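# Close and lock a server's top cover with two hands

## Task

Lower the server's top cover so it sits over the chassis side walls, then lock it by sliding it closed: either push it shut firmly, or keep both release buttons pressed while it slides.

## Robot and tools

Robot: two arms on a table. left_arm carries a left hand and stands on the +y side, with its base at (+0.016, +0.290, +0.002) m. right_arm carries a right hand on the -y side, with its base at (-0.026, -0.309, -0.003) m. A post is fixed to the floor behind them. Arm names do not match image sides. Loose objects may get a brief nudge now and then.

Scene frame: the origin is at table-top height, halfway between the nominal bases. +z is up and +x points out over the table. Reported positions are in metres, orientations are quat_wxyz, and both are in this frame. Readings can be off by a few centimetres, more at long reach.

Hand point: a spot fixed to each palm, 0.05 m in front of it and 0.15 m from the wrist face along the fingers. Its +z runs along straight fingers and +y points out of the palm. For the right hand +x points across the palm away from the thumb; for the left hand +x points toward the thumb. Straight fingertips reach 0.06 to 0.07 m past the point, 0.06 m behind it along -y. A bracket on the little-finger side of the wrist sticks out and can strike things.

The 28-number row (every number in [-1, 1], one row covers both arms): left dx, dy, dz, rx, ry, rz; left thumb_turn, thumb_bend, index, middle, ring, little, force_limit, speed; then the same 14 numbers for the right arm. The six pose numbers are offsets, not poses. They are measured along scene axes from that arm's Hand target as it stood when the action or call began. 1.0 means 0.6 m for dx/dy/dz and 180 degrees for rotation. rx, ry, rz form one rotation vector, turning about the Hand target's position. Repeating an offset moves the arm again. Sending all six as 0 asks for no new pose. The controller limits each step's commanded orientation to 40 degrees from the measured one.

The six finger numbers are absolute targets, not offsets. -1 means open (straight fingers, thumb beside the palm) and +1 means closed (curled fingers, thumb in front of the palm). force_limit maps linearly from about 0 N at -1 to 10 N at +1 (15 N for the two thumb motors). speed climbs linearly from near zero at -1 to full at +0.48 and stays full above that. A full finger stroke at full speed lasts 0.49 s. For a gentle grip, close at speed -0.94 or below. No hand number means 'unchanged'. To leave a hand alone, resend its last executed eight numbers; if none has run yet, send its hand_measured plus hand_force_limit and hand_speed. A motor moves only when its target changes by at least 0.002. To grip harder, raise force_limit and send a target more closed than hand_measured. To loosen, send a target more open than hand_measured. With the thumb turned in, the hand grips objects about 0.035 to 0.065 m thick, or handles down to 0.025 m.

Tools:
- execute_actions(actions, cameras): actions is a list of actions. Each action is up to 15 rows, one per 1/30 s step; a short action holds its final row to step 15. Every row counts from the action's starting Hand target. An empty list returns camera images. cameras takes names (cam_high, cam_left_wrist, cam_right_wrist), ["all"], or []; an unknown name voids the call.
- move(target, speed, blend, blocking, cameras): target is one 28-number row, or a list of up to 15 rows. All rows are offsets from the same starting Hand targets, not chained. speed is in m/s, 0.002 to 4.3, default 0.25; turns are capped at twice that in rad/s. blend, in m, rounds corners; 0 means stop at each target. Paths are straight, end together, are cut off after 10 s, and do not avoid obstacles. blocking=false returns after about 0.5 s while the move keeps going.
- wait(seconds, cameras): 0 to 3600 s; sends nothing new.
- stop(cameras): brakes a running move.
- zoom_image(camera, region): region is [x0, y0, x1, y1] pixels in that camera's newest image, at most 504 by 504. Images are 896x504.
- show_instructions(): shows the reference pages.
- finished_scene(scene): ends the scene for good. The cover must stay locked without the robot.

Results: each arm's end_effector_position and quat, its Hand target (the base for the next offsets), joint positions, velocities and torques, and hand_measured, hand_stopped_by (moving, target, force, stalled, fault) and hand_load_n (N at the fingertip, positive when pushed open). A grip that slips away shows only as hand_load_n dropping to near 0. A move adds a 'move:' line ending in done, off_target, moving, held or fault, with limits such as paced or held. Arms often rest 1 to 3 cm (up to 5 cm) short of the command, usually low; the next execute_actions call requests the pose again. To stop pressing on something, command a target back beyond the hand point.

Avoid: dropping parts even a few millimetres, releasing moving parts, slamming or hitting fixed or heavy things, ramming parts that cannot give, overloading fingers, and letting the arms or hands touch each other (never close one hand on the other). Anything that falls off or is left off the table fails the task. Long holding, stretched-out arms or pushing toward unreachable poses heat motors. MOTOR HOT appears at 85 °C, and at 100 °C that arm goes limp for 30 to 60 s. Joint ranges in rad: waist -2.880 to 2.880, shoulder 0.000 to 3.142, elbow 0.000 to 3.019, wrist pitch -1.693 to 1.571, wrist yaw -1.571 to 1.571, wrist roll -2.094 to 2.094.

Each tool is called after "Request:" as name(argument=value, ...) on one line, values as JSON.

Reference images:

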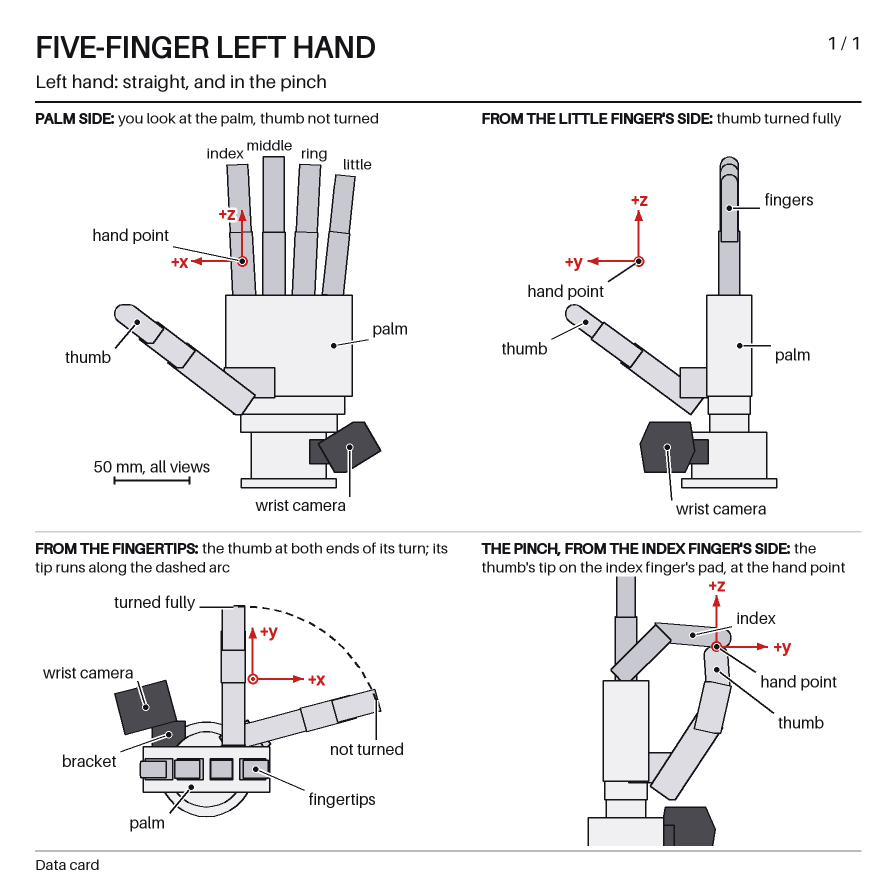

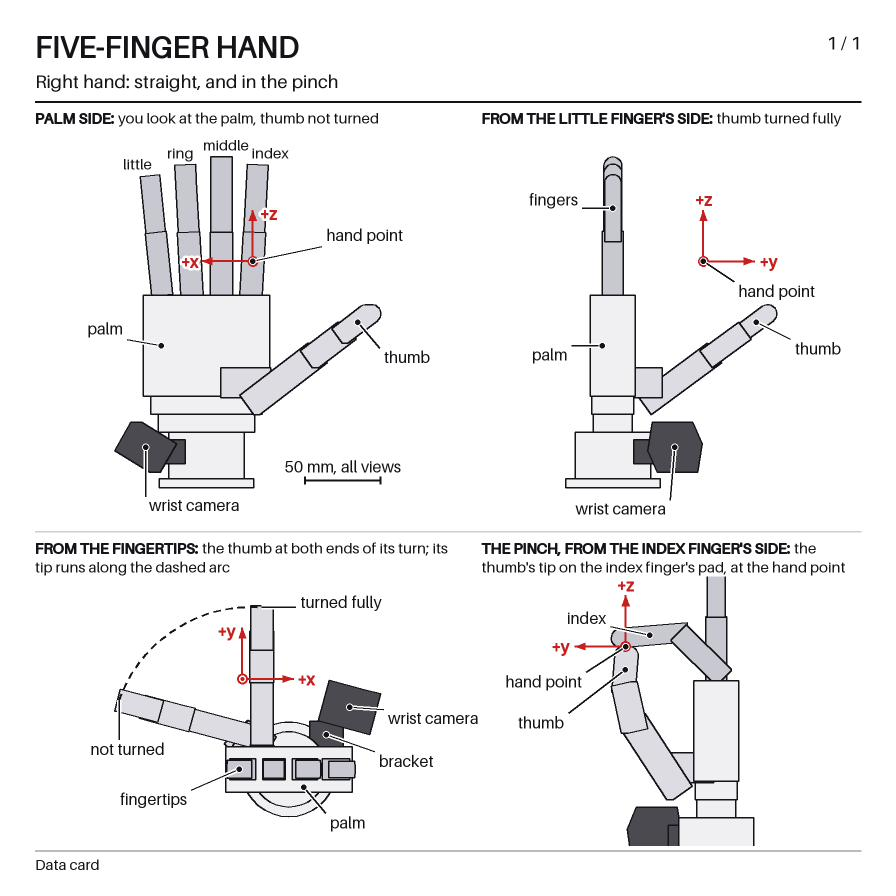

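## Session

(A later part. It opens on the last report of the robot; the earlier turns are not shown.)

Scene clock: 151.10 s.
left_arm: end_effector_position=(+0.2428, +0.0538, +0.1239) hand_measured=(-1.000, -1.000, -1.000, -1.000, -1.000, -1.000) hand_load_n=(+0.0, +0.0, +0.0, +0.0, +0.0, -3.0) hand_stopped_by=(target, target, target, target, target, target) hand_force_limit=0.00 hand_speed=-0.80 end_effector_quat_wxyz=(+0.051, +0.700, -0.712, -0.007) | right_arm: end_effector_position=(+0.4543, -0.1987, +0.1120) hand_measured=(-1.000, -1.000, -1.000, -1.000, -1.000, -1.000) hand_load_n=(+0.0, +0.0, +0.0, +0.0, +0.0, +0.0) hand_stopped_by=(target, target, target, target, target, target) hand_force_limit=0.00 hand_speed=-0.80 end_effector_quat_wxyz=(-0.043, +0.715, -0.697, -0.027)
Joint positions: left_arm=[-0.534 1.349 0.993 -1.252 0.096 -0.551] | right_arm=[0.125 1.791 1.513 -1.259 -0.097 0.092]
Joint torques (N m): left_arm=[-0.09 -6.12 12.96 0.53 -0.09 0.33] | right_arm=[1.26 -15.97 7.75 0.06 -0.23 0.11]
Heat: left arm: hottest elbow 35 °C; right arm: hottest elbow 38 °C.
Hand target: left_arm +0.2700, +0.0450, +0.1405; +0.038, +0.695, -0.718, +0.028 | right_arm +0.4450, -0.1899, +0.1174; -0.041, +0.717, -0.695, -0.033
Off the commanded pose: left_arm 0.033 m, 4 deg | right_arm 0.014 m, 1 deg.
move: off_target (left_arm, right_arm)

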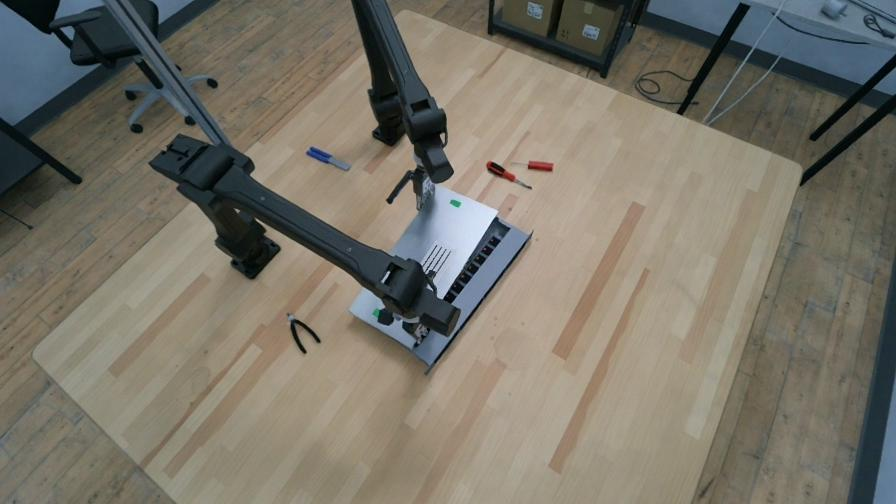

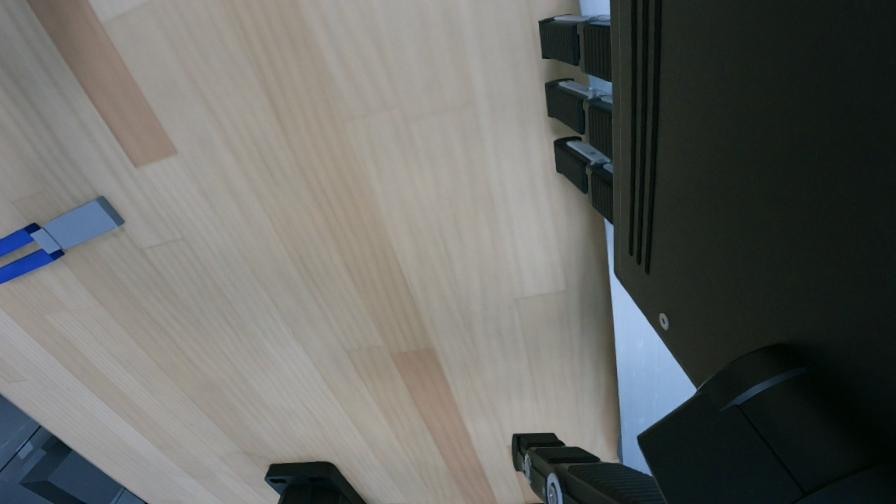

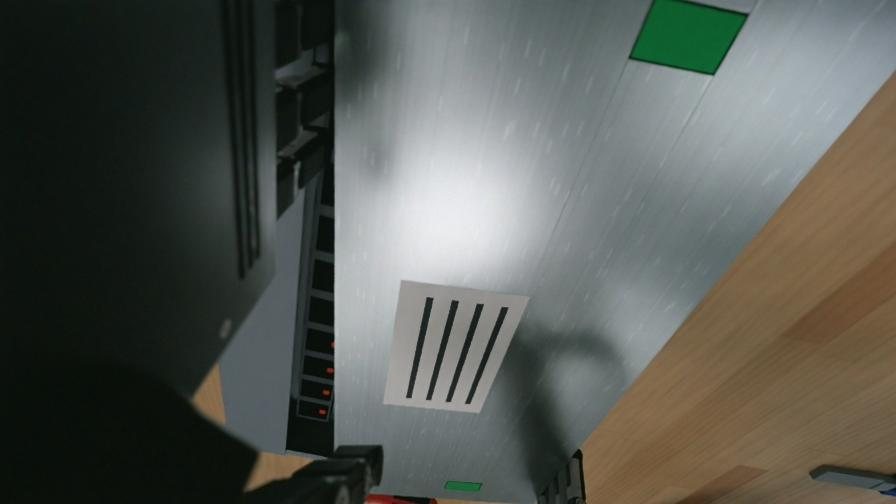

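Request:
move(target=[0.03,0,0,0,0,0,-1,-1,-1,-1,-1,-1,0,-0.8,-0.015,0,0.005,0,0,0,-1,-1,-1,-1,-1,-1,0,-0.8], speed=0.03, cameras=["all"])

Scene clock: 153.83 s.
left_arm: end_effector_position=(+0.2555, +0.0555, +0.1254) hand_measured=(-1.000, -1.000, -1.000, -1.000, -1.000, -1.000) hand_load_n=(+0.0, +0.0, +0.0, +0.0, -1.5, -3.0) hand_stopped_by=(target, target, target, target, target, target) hand_force_limit=0.00 hand_speed=-0.80 end_effector_quat_wxyz=(+0.053, +0.701, -0.711, -0.012) | right_arm: end_effector_position=(+0.4471, -0.2010, +0.1078) hand_measured=(-1.000, -1.000, -1.000, -1.000, -1.000, -1.000) hand_load_n=(+0.0, +0.0, +0.0, +0.0, +0.0, +0.0) hand_stopped_by=(target, target, target, target, target, target) hand_force_limit=0.00 hand_speed=-0.80 end_effector_quat_wxyz=(-0.037, +0.715, -0.698, -0.027)
Joint positions: left_arm=[-0.511 1.381 1.027 -1.266 0.096 -0.529] | right_arm=[0.125 1.782 1.489 -1.253 -0.089 0.092]
Joint torques (N m): left_arm=[0.26 -6.07 13.31 0.98 -0.06 0.33] | right_arm=[1.44 -16.91 7.61 -0.12 -0.58 0.13]
Heat: left arm: hottest elbow 35 °C; right arm: hottest elbow 38 °C.
Hand target: left_arm +0.2880, +0.0450, +0.1405; +0.038, +0.695, -0.718, +0.028 | right_arm +0.4360, -0.1899, +0.1204; -0.041, +0.717, -0.695, -0.033
Off the commanded pose: left_arm 0.037 m, 5 deg | right_arm 0.020 m, 1 deg.
move: off_target (left_arm, right_arm)

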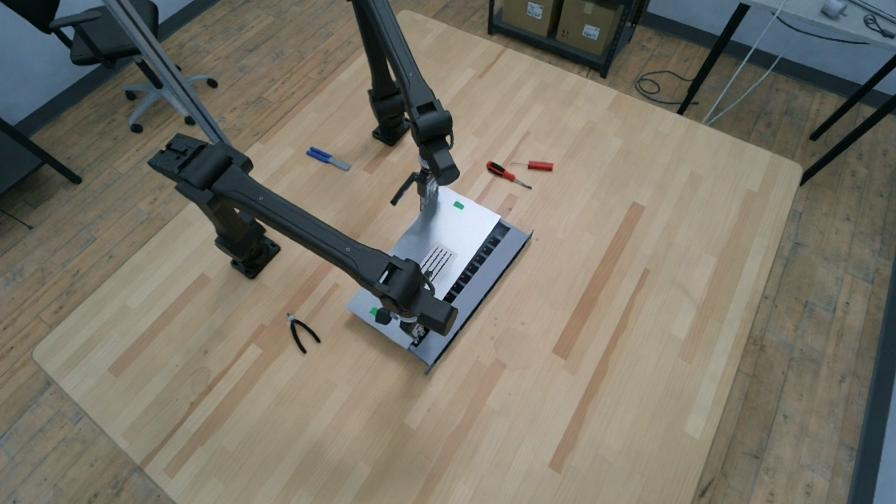

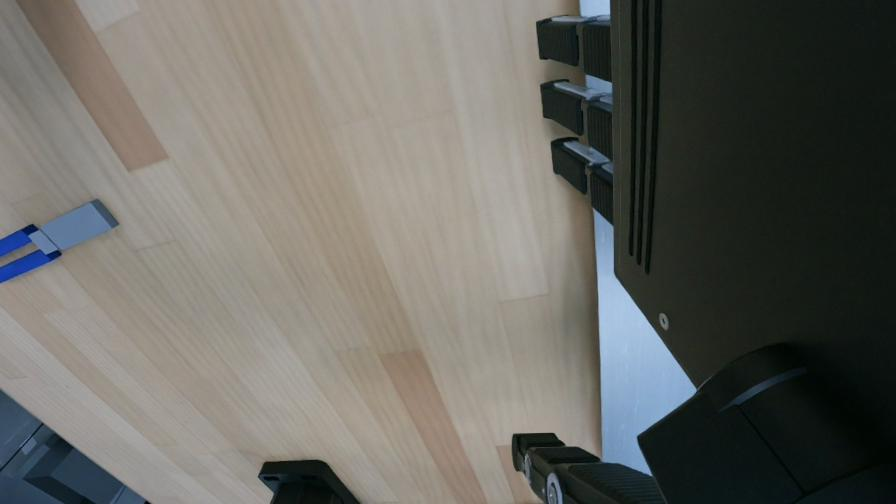

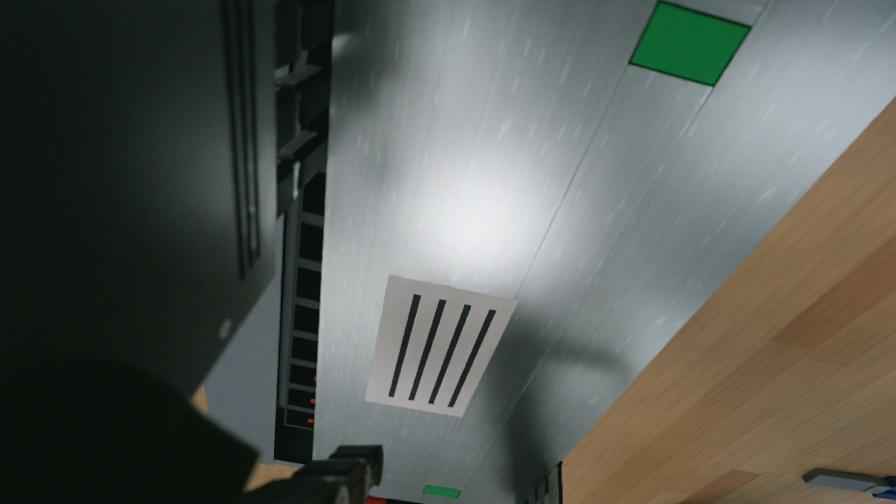

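Request:
zoom_image(camera="cam_right_wrist", region=[180, 60, 480, 504])

Request:
zoom_image(camera="cam_high", region=[330, 170, 560, 390])

Scaled by 1.135.

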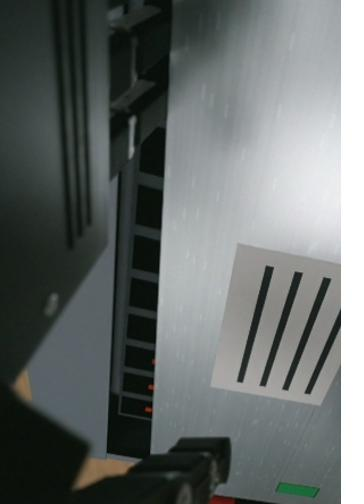

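Scaled by 2.191.

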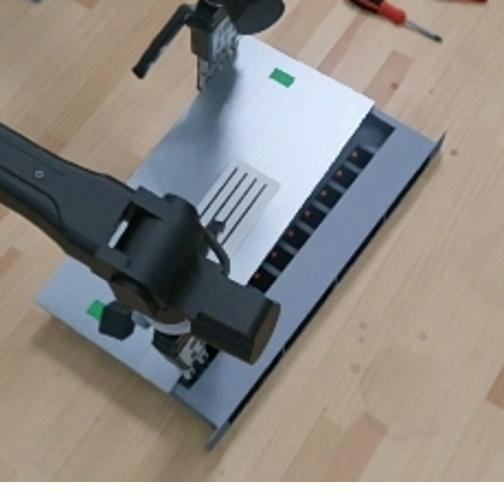

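Request:
move(target=[[-0.06,0,0,0,0,0,-1,-1,-1,-1,-1,-1,0,-0.8,0.03,0,0,0,0,0,-1,-1,-1,-1,-1,-1,0,-0.8],[-0.08,0,0.17,0,0,0,-1,-1,-1,-1,-1,-1,0,-0.8,0.03,0,0.15,0,0,0,-1,-1,-1,-1,-1,-1,0,-0.8]], speed=[0.04,0.1], cameras=["all"])

Scene clock: 159.97 s.
left_arm: end_effector_position=(+0.2320, +0.0522, +0.2218) hand_measured=(-1.000, -1.000, -1.000, -1.000, -1.000, -1.000) hand_load_n=(+0.0, +0.0, +0.0, +0.5, +0.0, +0.0) hand_stopped_by=(target, target, target, target, target, target) hand_force_limit=0.00 hand_speed=-0.80 end_effector_quat_wxyz=(+0.044, +0.693, -0.720, +0.002) | right_arm: end_effector_position=(+0.4403, -0.1987, +0.1819) hand_measured=(-1.000, -1.000, -1.000, -1.000, -1.000, -1.000) hand_load_n=(+0.0, +0.0, +0.0, +0.0, +0.0, +0.0) hand_stopped_by=(target, target, target, target, target, target) hand_force_limit=0.00 hand_speed=-0.80 end_effector_quat_wxyz=(-0.011, +0.714, -0.698, -0.053)
Joint positions: left_arm=[-0.562 1.258 1.179 -1.506 0.087 -0.557] | right_arm=[0.128 1.779 1.67 -1.511 -0.097 0.093]
Joint torques (N m): left_arm=[-1.26 -7.18 12.27 -0.44 0 -0.03] | right_arm=[0.85 -16.44 13.38 -0.01 -0.27 0.08]
Heat: left arm: hottest elbow 35 °C; right arm: hottest elbow 38 °C.
Hand target: left_arm +0.2400, +0.0450, +0.2425; +0.038, +0.695, -0.718, +0.028 | right_arm +0.4540, -0.1899, +0.2104; -0.041, +0.717, -0.695, -0.033
Off the commanded pose: left_arm 0.023 m, 3 deg | right_arm 0.033 m, 4 deg.
move: off_target (left_arm, right_arm)

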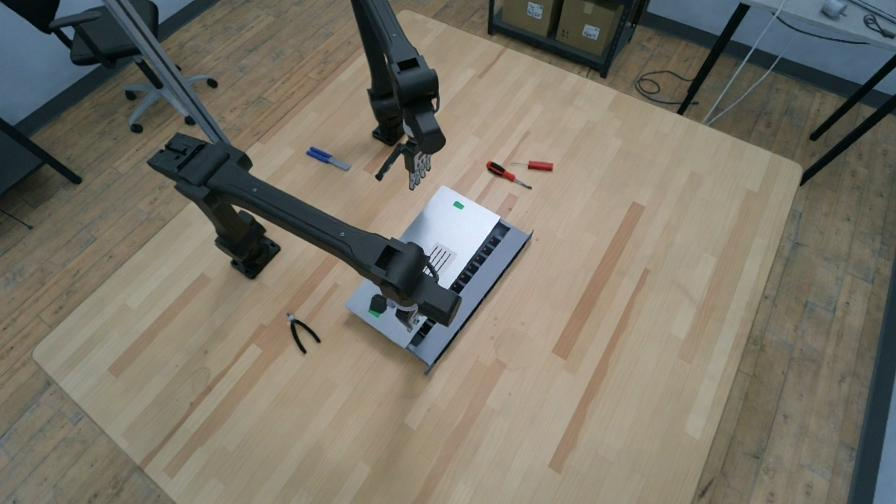

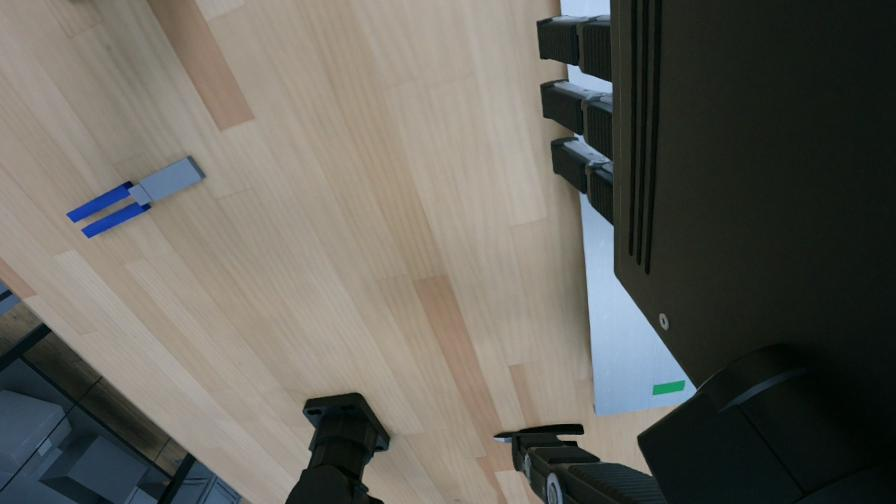

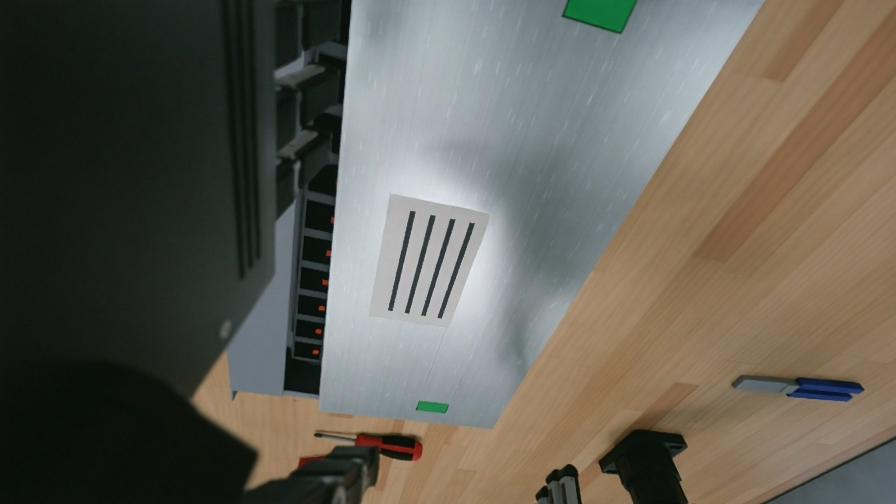

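Request:
move(target=[0.12,0.15,0.08,0,0,0,-1,-1,-1,-1,-1,-1,0,-0.8,0,-0.13,0.08,0,0,0,-1,-1,-1,-1,-1,-1,0,-0.8], speed=0.15, cameras=["all"])

Scene clock: 162.63 s.
left_arm: end_effector_position=(+0.3012, +0.1376, +0.2760) hand_measured=(-1.000, -1.000, -1.000, -1.000, -1.000, -1.000) hand_load_n=(+0.0, +0.0, +0.0, +0.0, +0.0, +0.0) hand_stopped_by=(target, target, target, target, target, target) hand_force_limit=0.00 hand_speed=-0.80 end_effector_quat_wxyz=(+0.045, +0.699, -0.714, +0.011) | right_arm: end_effector_position=(+0.4427, -0.2695, +0.2303) hand_measured=(-1.000, -1.000, -1.000, -1.000, -1.000, -1.000) hand_load_n=(+0.0, +0.0, +0.0, +0.0, +0.0, +0.0) hand_stopped_by=(target, target, target, target, target, target) hand_force_limit=0.00 hand_speed=-0.80 end_effector_quat_wxyz=(-0.013, +0.710, -0.701, -0.057)
Joint positions: left_arm=[-0.258 1.315 1.372 -1.652 0.088 -0.27] | right_arm=[-0.007 1.773 1.786 -1.649 -0.098 -0.033]
Joint torques (N m): left_arm=[-0.67 -6.07 12.57 -0.35 0.22 0.17] | right_arm=[0.03 -16.44 13.57 -0.05 -0.27 -0.05]
Heat: left arm: hottest elbow 35 °C; right arm: hottest elbow 38 °C.
Hand target: left_arm +0.3120, +0.1350, +0.2905; +0.038, +0.695, -0.718, +0.028 | right_arm +0.4540, -0.2679, +0.2584; -0.041, +0.717, -0.695, -0.033
Off the commanded pose: left_arm 0.018 m, 2 deg | right_arm 0.030 m, 4 deg.
move: off_target (left_arm, right_arm)

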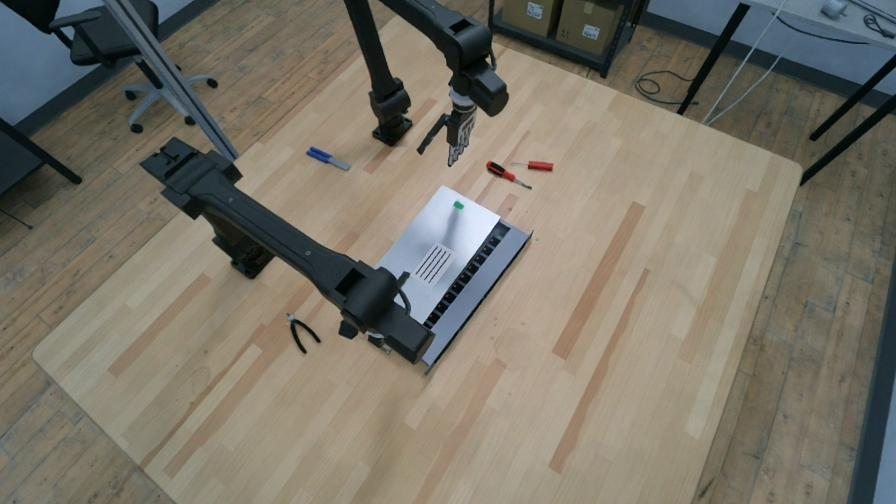

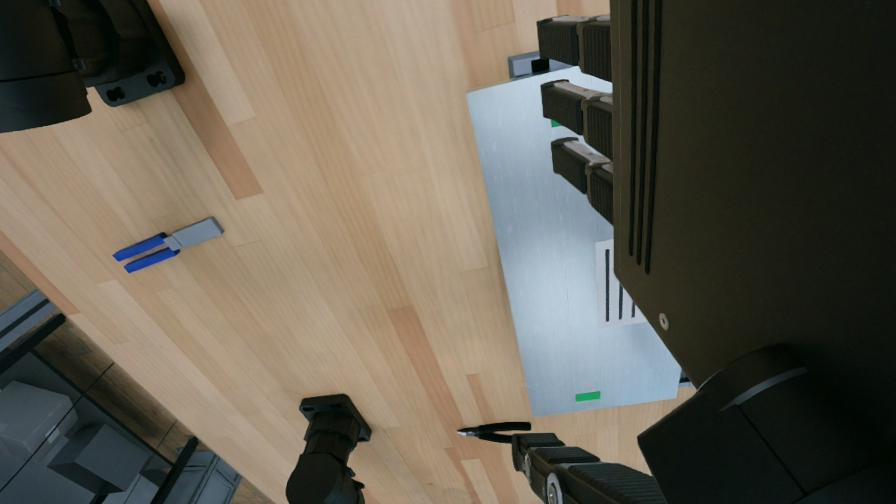

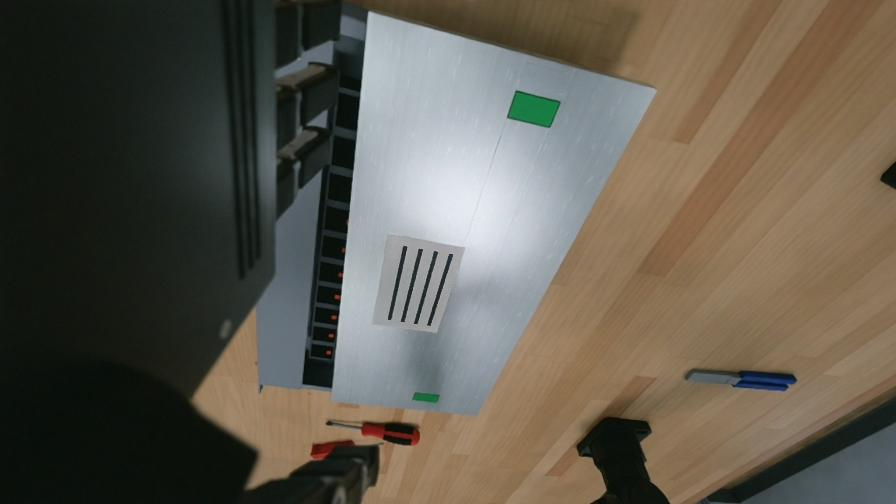

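Request:
zoom_image(camera="cam_right_wrist", region=[260, 0, 680, 240])

Request:
zoom_image(camera="cam_left_wrist", region=[450, 30, 700, 430])

Request:
zoom_image(camera="cam_right_wrist", region=[240, 200, 500, 430])

Scaled by 1.200.

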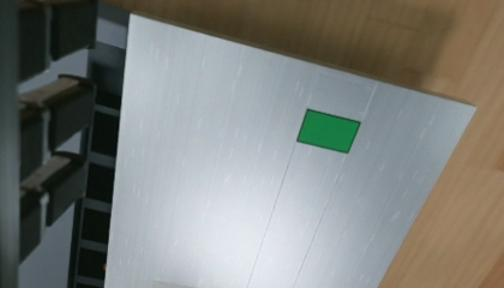

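Scaled by 1.260.

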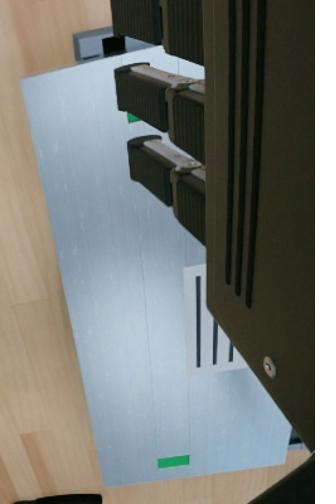

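Scaled by 1.938.

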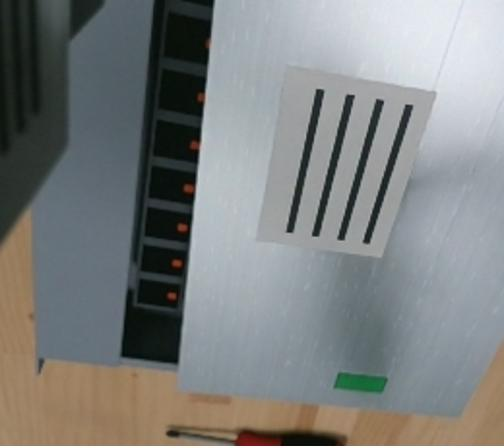

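Request:
move(target=[0.22,0.03,-0.02,0,0,0,-1,-1,-1,-1,-1,-1,0,-0.8,-0.03,-0.08,-0.05,0,0,0,-1,-1,-1,-1,-1,-1,0,-0.8], speed=0.15, cameras=["all"])

Scene clock: 169.73 s.
left_arm: end_effector_position=(+0.4332, +0.1522, +0.2624) hand_measured=(-1.000, -1.000, -1.000, -1.000, -1.000, -1.000) hand_load_n=(+0.5, +0.0, +0.0, +0.0, +0.0, +0.0) hand_stopped_by=(target, target, target, target, target, target) hand_force_limit=0.00 hand_speed=-0.80 end_effector_quat_wxyz=(+0.048, +0.697, -0.715, +0.009) | right_arm: end_effector_position=(+0.4339, -0.3162, +0.2154) hand_measured=(-1.000, -1.000, -1.000, -1.000, -1.000, -1.000) hand_load_n=(+0.0, +0.0, +0.0, +0.0, +0.0, +0.0) hand_stopped_by=(target, target, target, target, target, target) hand_force_limit=0.00 hand_speed=-0.80 end_effector_quat_wxyz=(-0.024, +0.713, -0.699, -0.049)
Joint positions: left_arm=[-0.152 1.649 1.699 -1.661 0.088 -0.159] | right_arm=[-0.096 1.741 1.708 -1.586 -0.098 -0.129]
Joint torques (N m): left_arm=[-0.73 -11.28 12.45 -0.39 0.24 0.17] | right_arm=[-0.21 -16.5 9.01 0.72 -0.27 -0.03]
Heat: left arm: hottest elbow 36 °C; right arm: hottest elbow 39 °C.
Hand target: left_arm +0.4440, +0.1530, +0.2785; +0.038, +0.695, -0.718, +0.028 | right_arm +0.4360, -0.3159, +0.2284; -0.041, +0.717, -0.695, -0.033
Off the commanded pose: left_arm 0.019 m, 3 deg | right_arm 0.013 m, 3 deg.
move: off_target (left_arm, right_arm)

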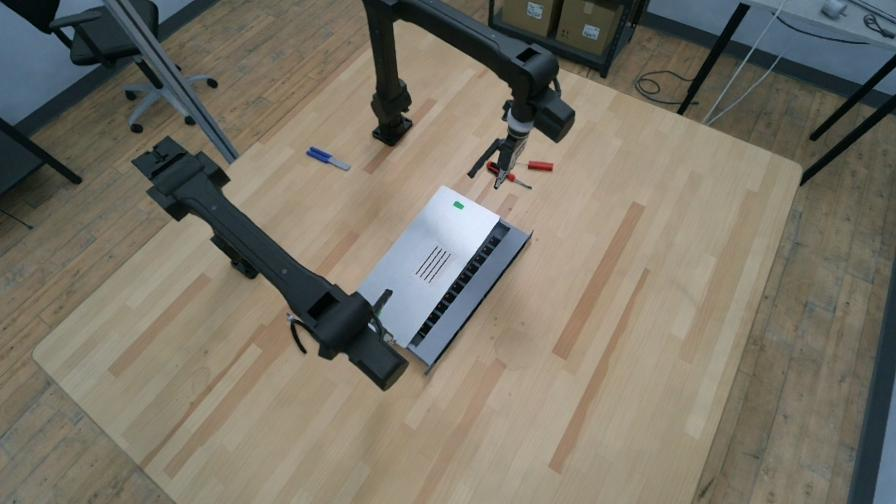

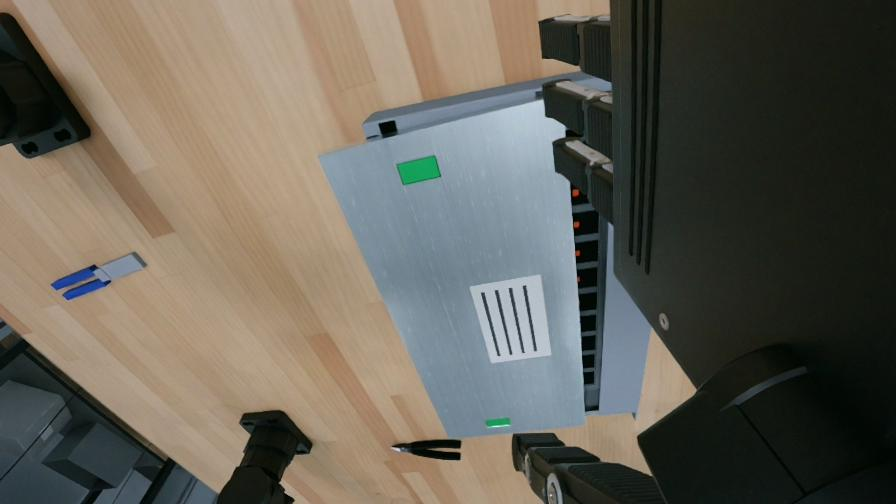

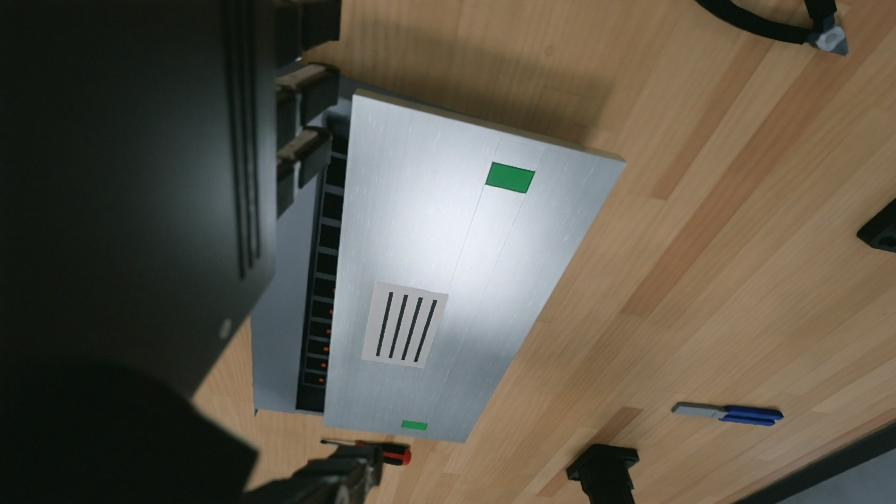

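Request:
zoom_image(camera="cam_left_wrist", region=[300, 40, 640, 200])

Request:
zoom_image(camera="cam_right_wrist", region=[270, 50, 640, 230])

Request:
zoom_image(camera="cam_left_wrist", region=[420, 180, 680, 450])

Scaled by 1.482.

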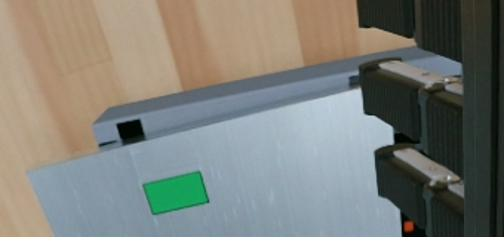

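Scaled by 1.362.

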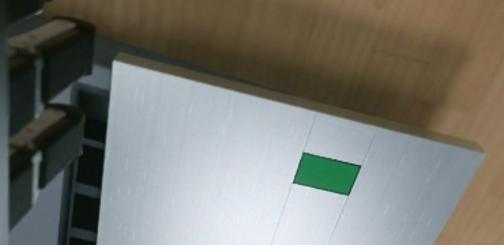

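Scaled by 1.867.

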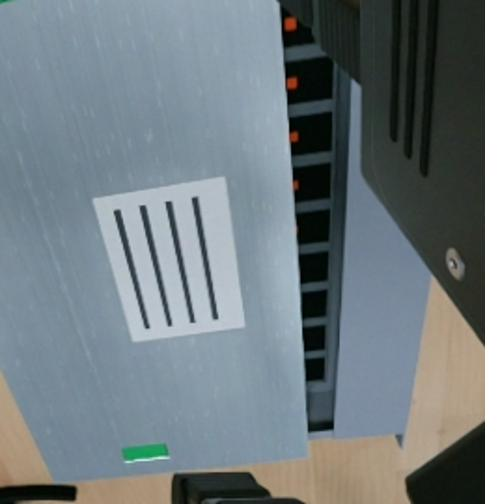

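Request:
move(target=[[-0.373,-0.163,-0.067,0,0,0,-1,-1,-1,-1,-1,-1,0,-0.8,0,0,0,0,0,0,-1,-1,-1,-1,-1,-1,0,-0.8],[-0.373,-0.163,-0.231,0,0,0,-1,-1,-1,-1,-1,-1,0,-0.8,0,0,0,0,0,0,-1,-1,-1,-1,-1,-1,0,-0.8]], speed=[0.2,0.1], cameras=["cam_left_wrist","cam_right_wrist"])

Request:
move(target=[0.133,0.01,0.01,0,0,0,-1,-1,-1,-1,-1,-1,0,-0.8,0,0,0,0,0,0,-1,-1,-1,-1,-1,-1,0,-0.8], speed=0.04, cameras=["all"])

Scene clock: 178.20 s.
left_arm: end_effector_position=(+0.2132, +0.0593, +0.1383) hand_measured=(-1.000, -1.000, -1.000, -1.000, -1.000, -1.000) hand_load_n=(+0.0, +0.0, +0.0, +0.0, +0.0, +0.0) hand_stopped_by=(target, target, target, target, target, target) hand_force_limit=0.00 hand_speed=-0.80 end_effector_quat_wxyz=(+0.041, +0.689, -0.723, +0.018) | right_arm: end_effector_position=(+0.4339, -0.3162, +0.2154) hand_measured=(-1.000, -1.000, -1.000, -1.000, -1.000, -1.000) hand_load_n=(+0.0, +0.0, +0.0, +0.0, +0.0, +0.0) hand_stopped_by=(target, target, target, target, target, target) hand_force_limit=0.00 hand_speed=-0.80 end_effector_quat_wxyz=(-0.024, +0.713, -0.699, -0.049)
Joint positions: left_arm=[-0.577 1.224 0.93 -1.256 0.087 -0.564] | right_arm=[-0.096 1.741 1.708 -1.586 -0.098 -0.129]
Joint torques (N m): left_arm=[-0.62 -4.72 8.79 0.65 0 -0.01] | right_arm=[-0.21 -16.5 9.02 0.76 -0.27 -0.04]
Heat: left arm: hottest elbow 36 °C; right arm: hottest elbow 38 °C.
Hand target: left_arm +0.2202, +0.0552, +0.1399; +0.038, +0.695, -0.718, +0.028 | right_arm +0.4360, -0.3159, +0.2284; -0.041, +0.717, -0.695, -0.033
Off the commanded pose: left_arm 0.008 m, 1 deg | right_arm 0.013 m, 3 deg.
move: done

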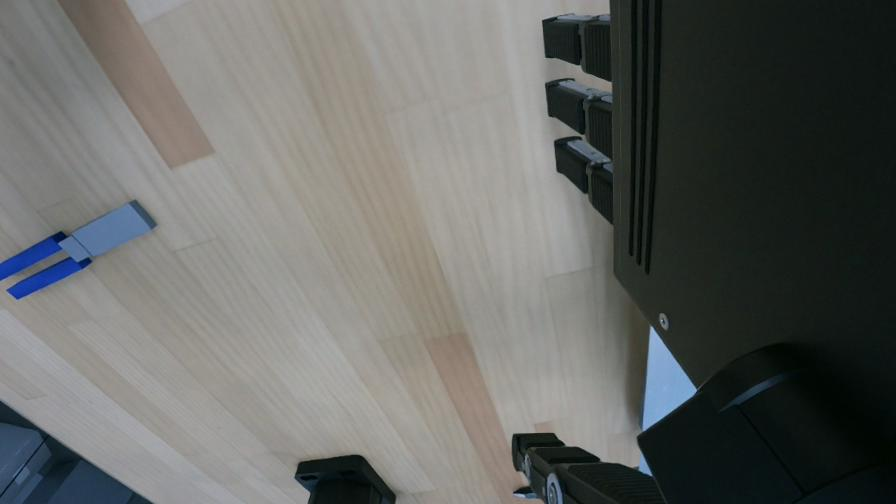

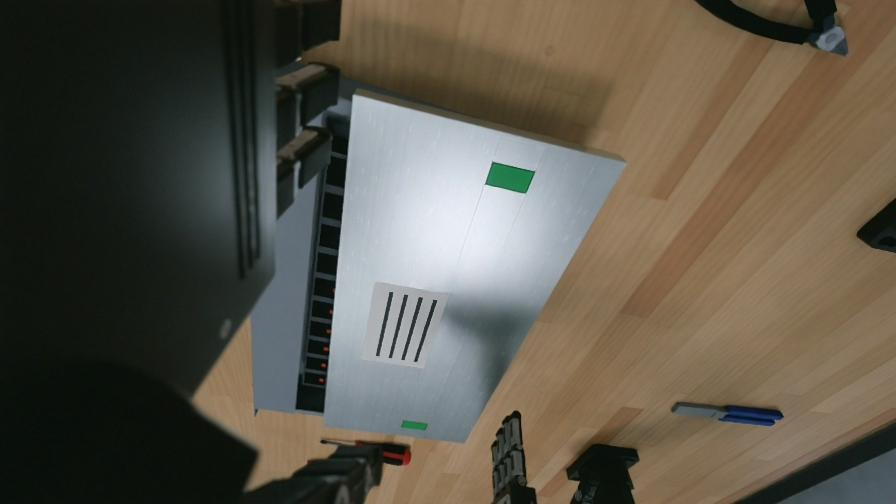

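Scene clock: 180.87 s.
left_arm: end_effector_position=(+0.2713, +0.0685, +0.1321) hand_measured=(-1.000, -1.000, -1.000, -1.000, -1.000, -1.000) hand_load_n=(+0.0, +0.0, -0.5, +0.0, -2.0, +0.0) hand_stopped_by=(target, target, target, target, target, target) hand_force_limit=0.00 hand_speed=-0.80 end_effector_quat_wxyz=(+0.053, +0.695, -0.717, -0.003) | right_arm: end_effector_position=(+0.4339, -0.3162, +0.2154) hand_measured=(-1.000, -1.000, -1.000, -1.000, -1.000, -1.000) hand_load_n=(+0.0, +0.0, +0.0, +0.0, +0.0, +0.0) hand_stopped_by=(target, target, target, target, target, target) hand_force_limit=0.00 hand_speed=-0.80 end_effector_quat_wxyz=(-0.024, +0.713, -0.699, -0.049)
Joint positions: left_arm=[-0.459 1.385 1.051 -1.275 0.099 -0.46] | right_arm=[-0.096 1.741 1.708 -1.586 -0.098 -0.129]
Joint torques (N m): left_arm=[0.15 -6.3 12.93 0.65 -0.09 0.16] | right_arm=[-0.21 -16.56 9.01 0.75 -0.28 -0.03]
Heat: left arm: hottest elbow 36 °C; right arm: hottest elbow 38 °C.
Hand target: left_arm +0.3000, +0.0612, +0.1459; +0.038, +0.695, -0.718, +0.028 | right_arm +0.4360, -0.3159, +0.2284; -0.041, +0.717, -0.695, -0.033
Off the commanded pose: left_arm 0.033 m, 4 deg | right_arm 0.013 m, 3 deg.
move: off_target (left_arm)

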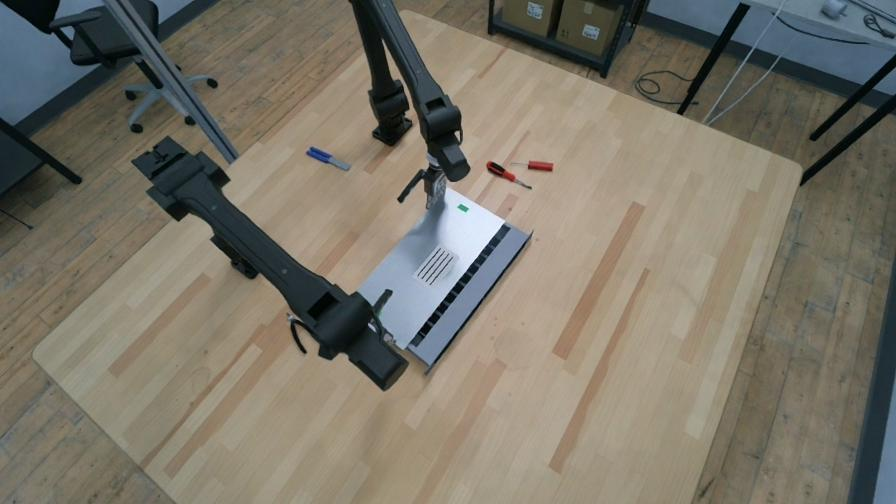

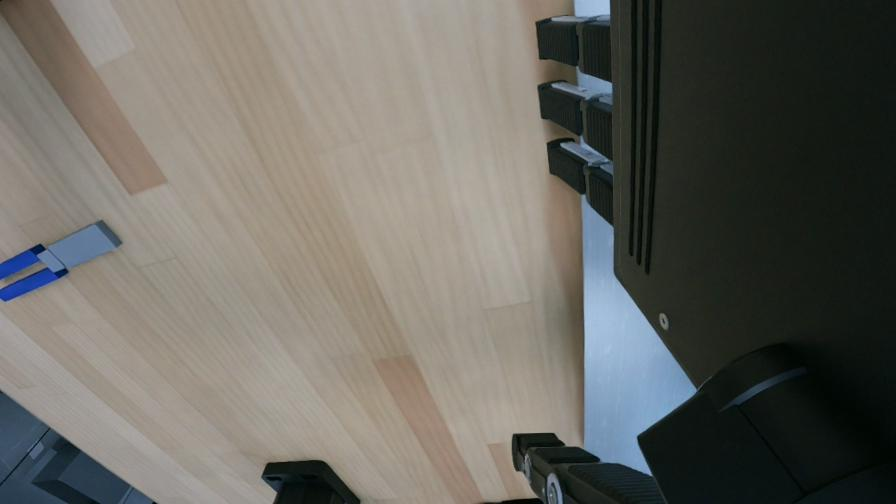

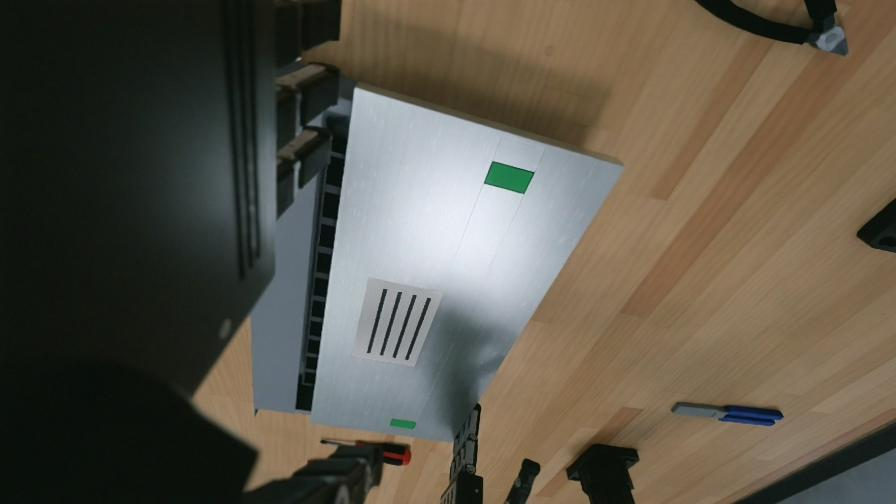

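Request:
zoom_image(camera="cam_right_wrist", region=[220, 60, 420, 440])

Request:
zoom_image(camera="cam_high", region=[350, 180, 550, 380])

Scaled by 1.326.

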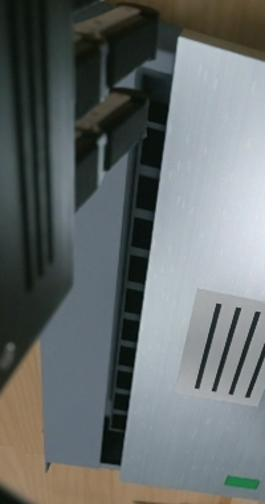

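Scaled by 2.520.

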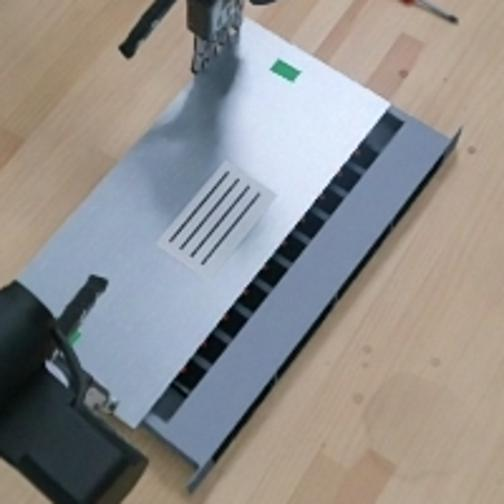

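Request:
zoom_image(camera="cam_high", region=[390, 290, 460, 380])

Request:
zoom_image(camera="cam_high", region=[470, 200, 540, 260])

Scaled by 5.600.

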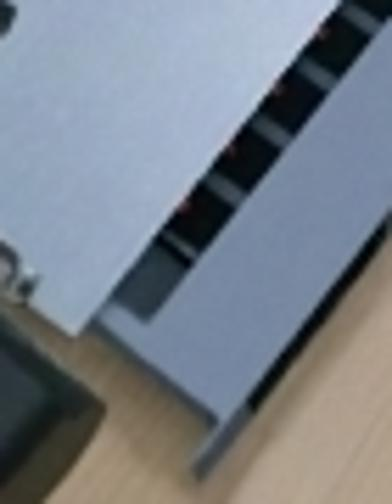

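Scaled by 7.200.

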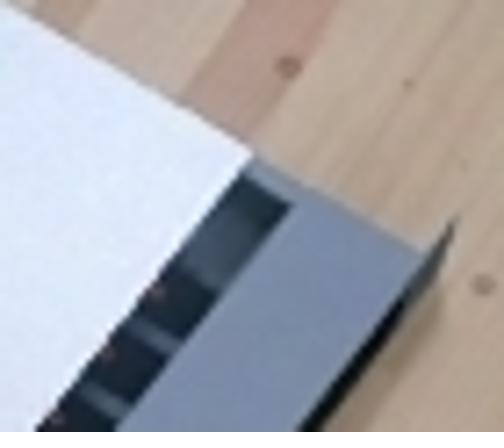

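Request:
zoom_image(camera="cam_right_wrist", region=[330, 60, 490, 150])

Request:
zoom_image(camera="cam_right_wrist", region=[480, 90, 660, 200])

Request:
zoom_image(camera="cam_right_wrist", region=[240, 370, 480, 470])

Scaled by 3.150.

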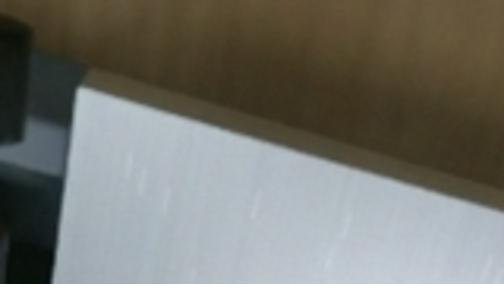

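Scaled by 2.800.

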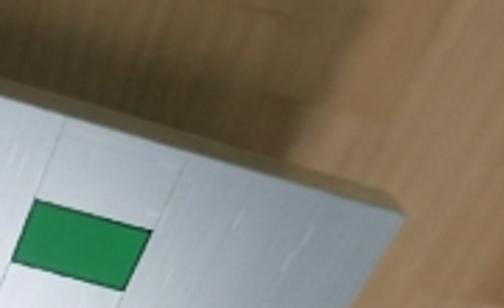

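Scaled by 2.100.

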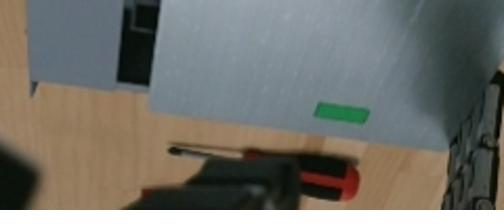

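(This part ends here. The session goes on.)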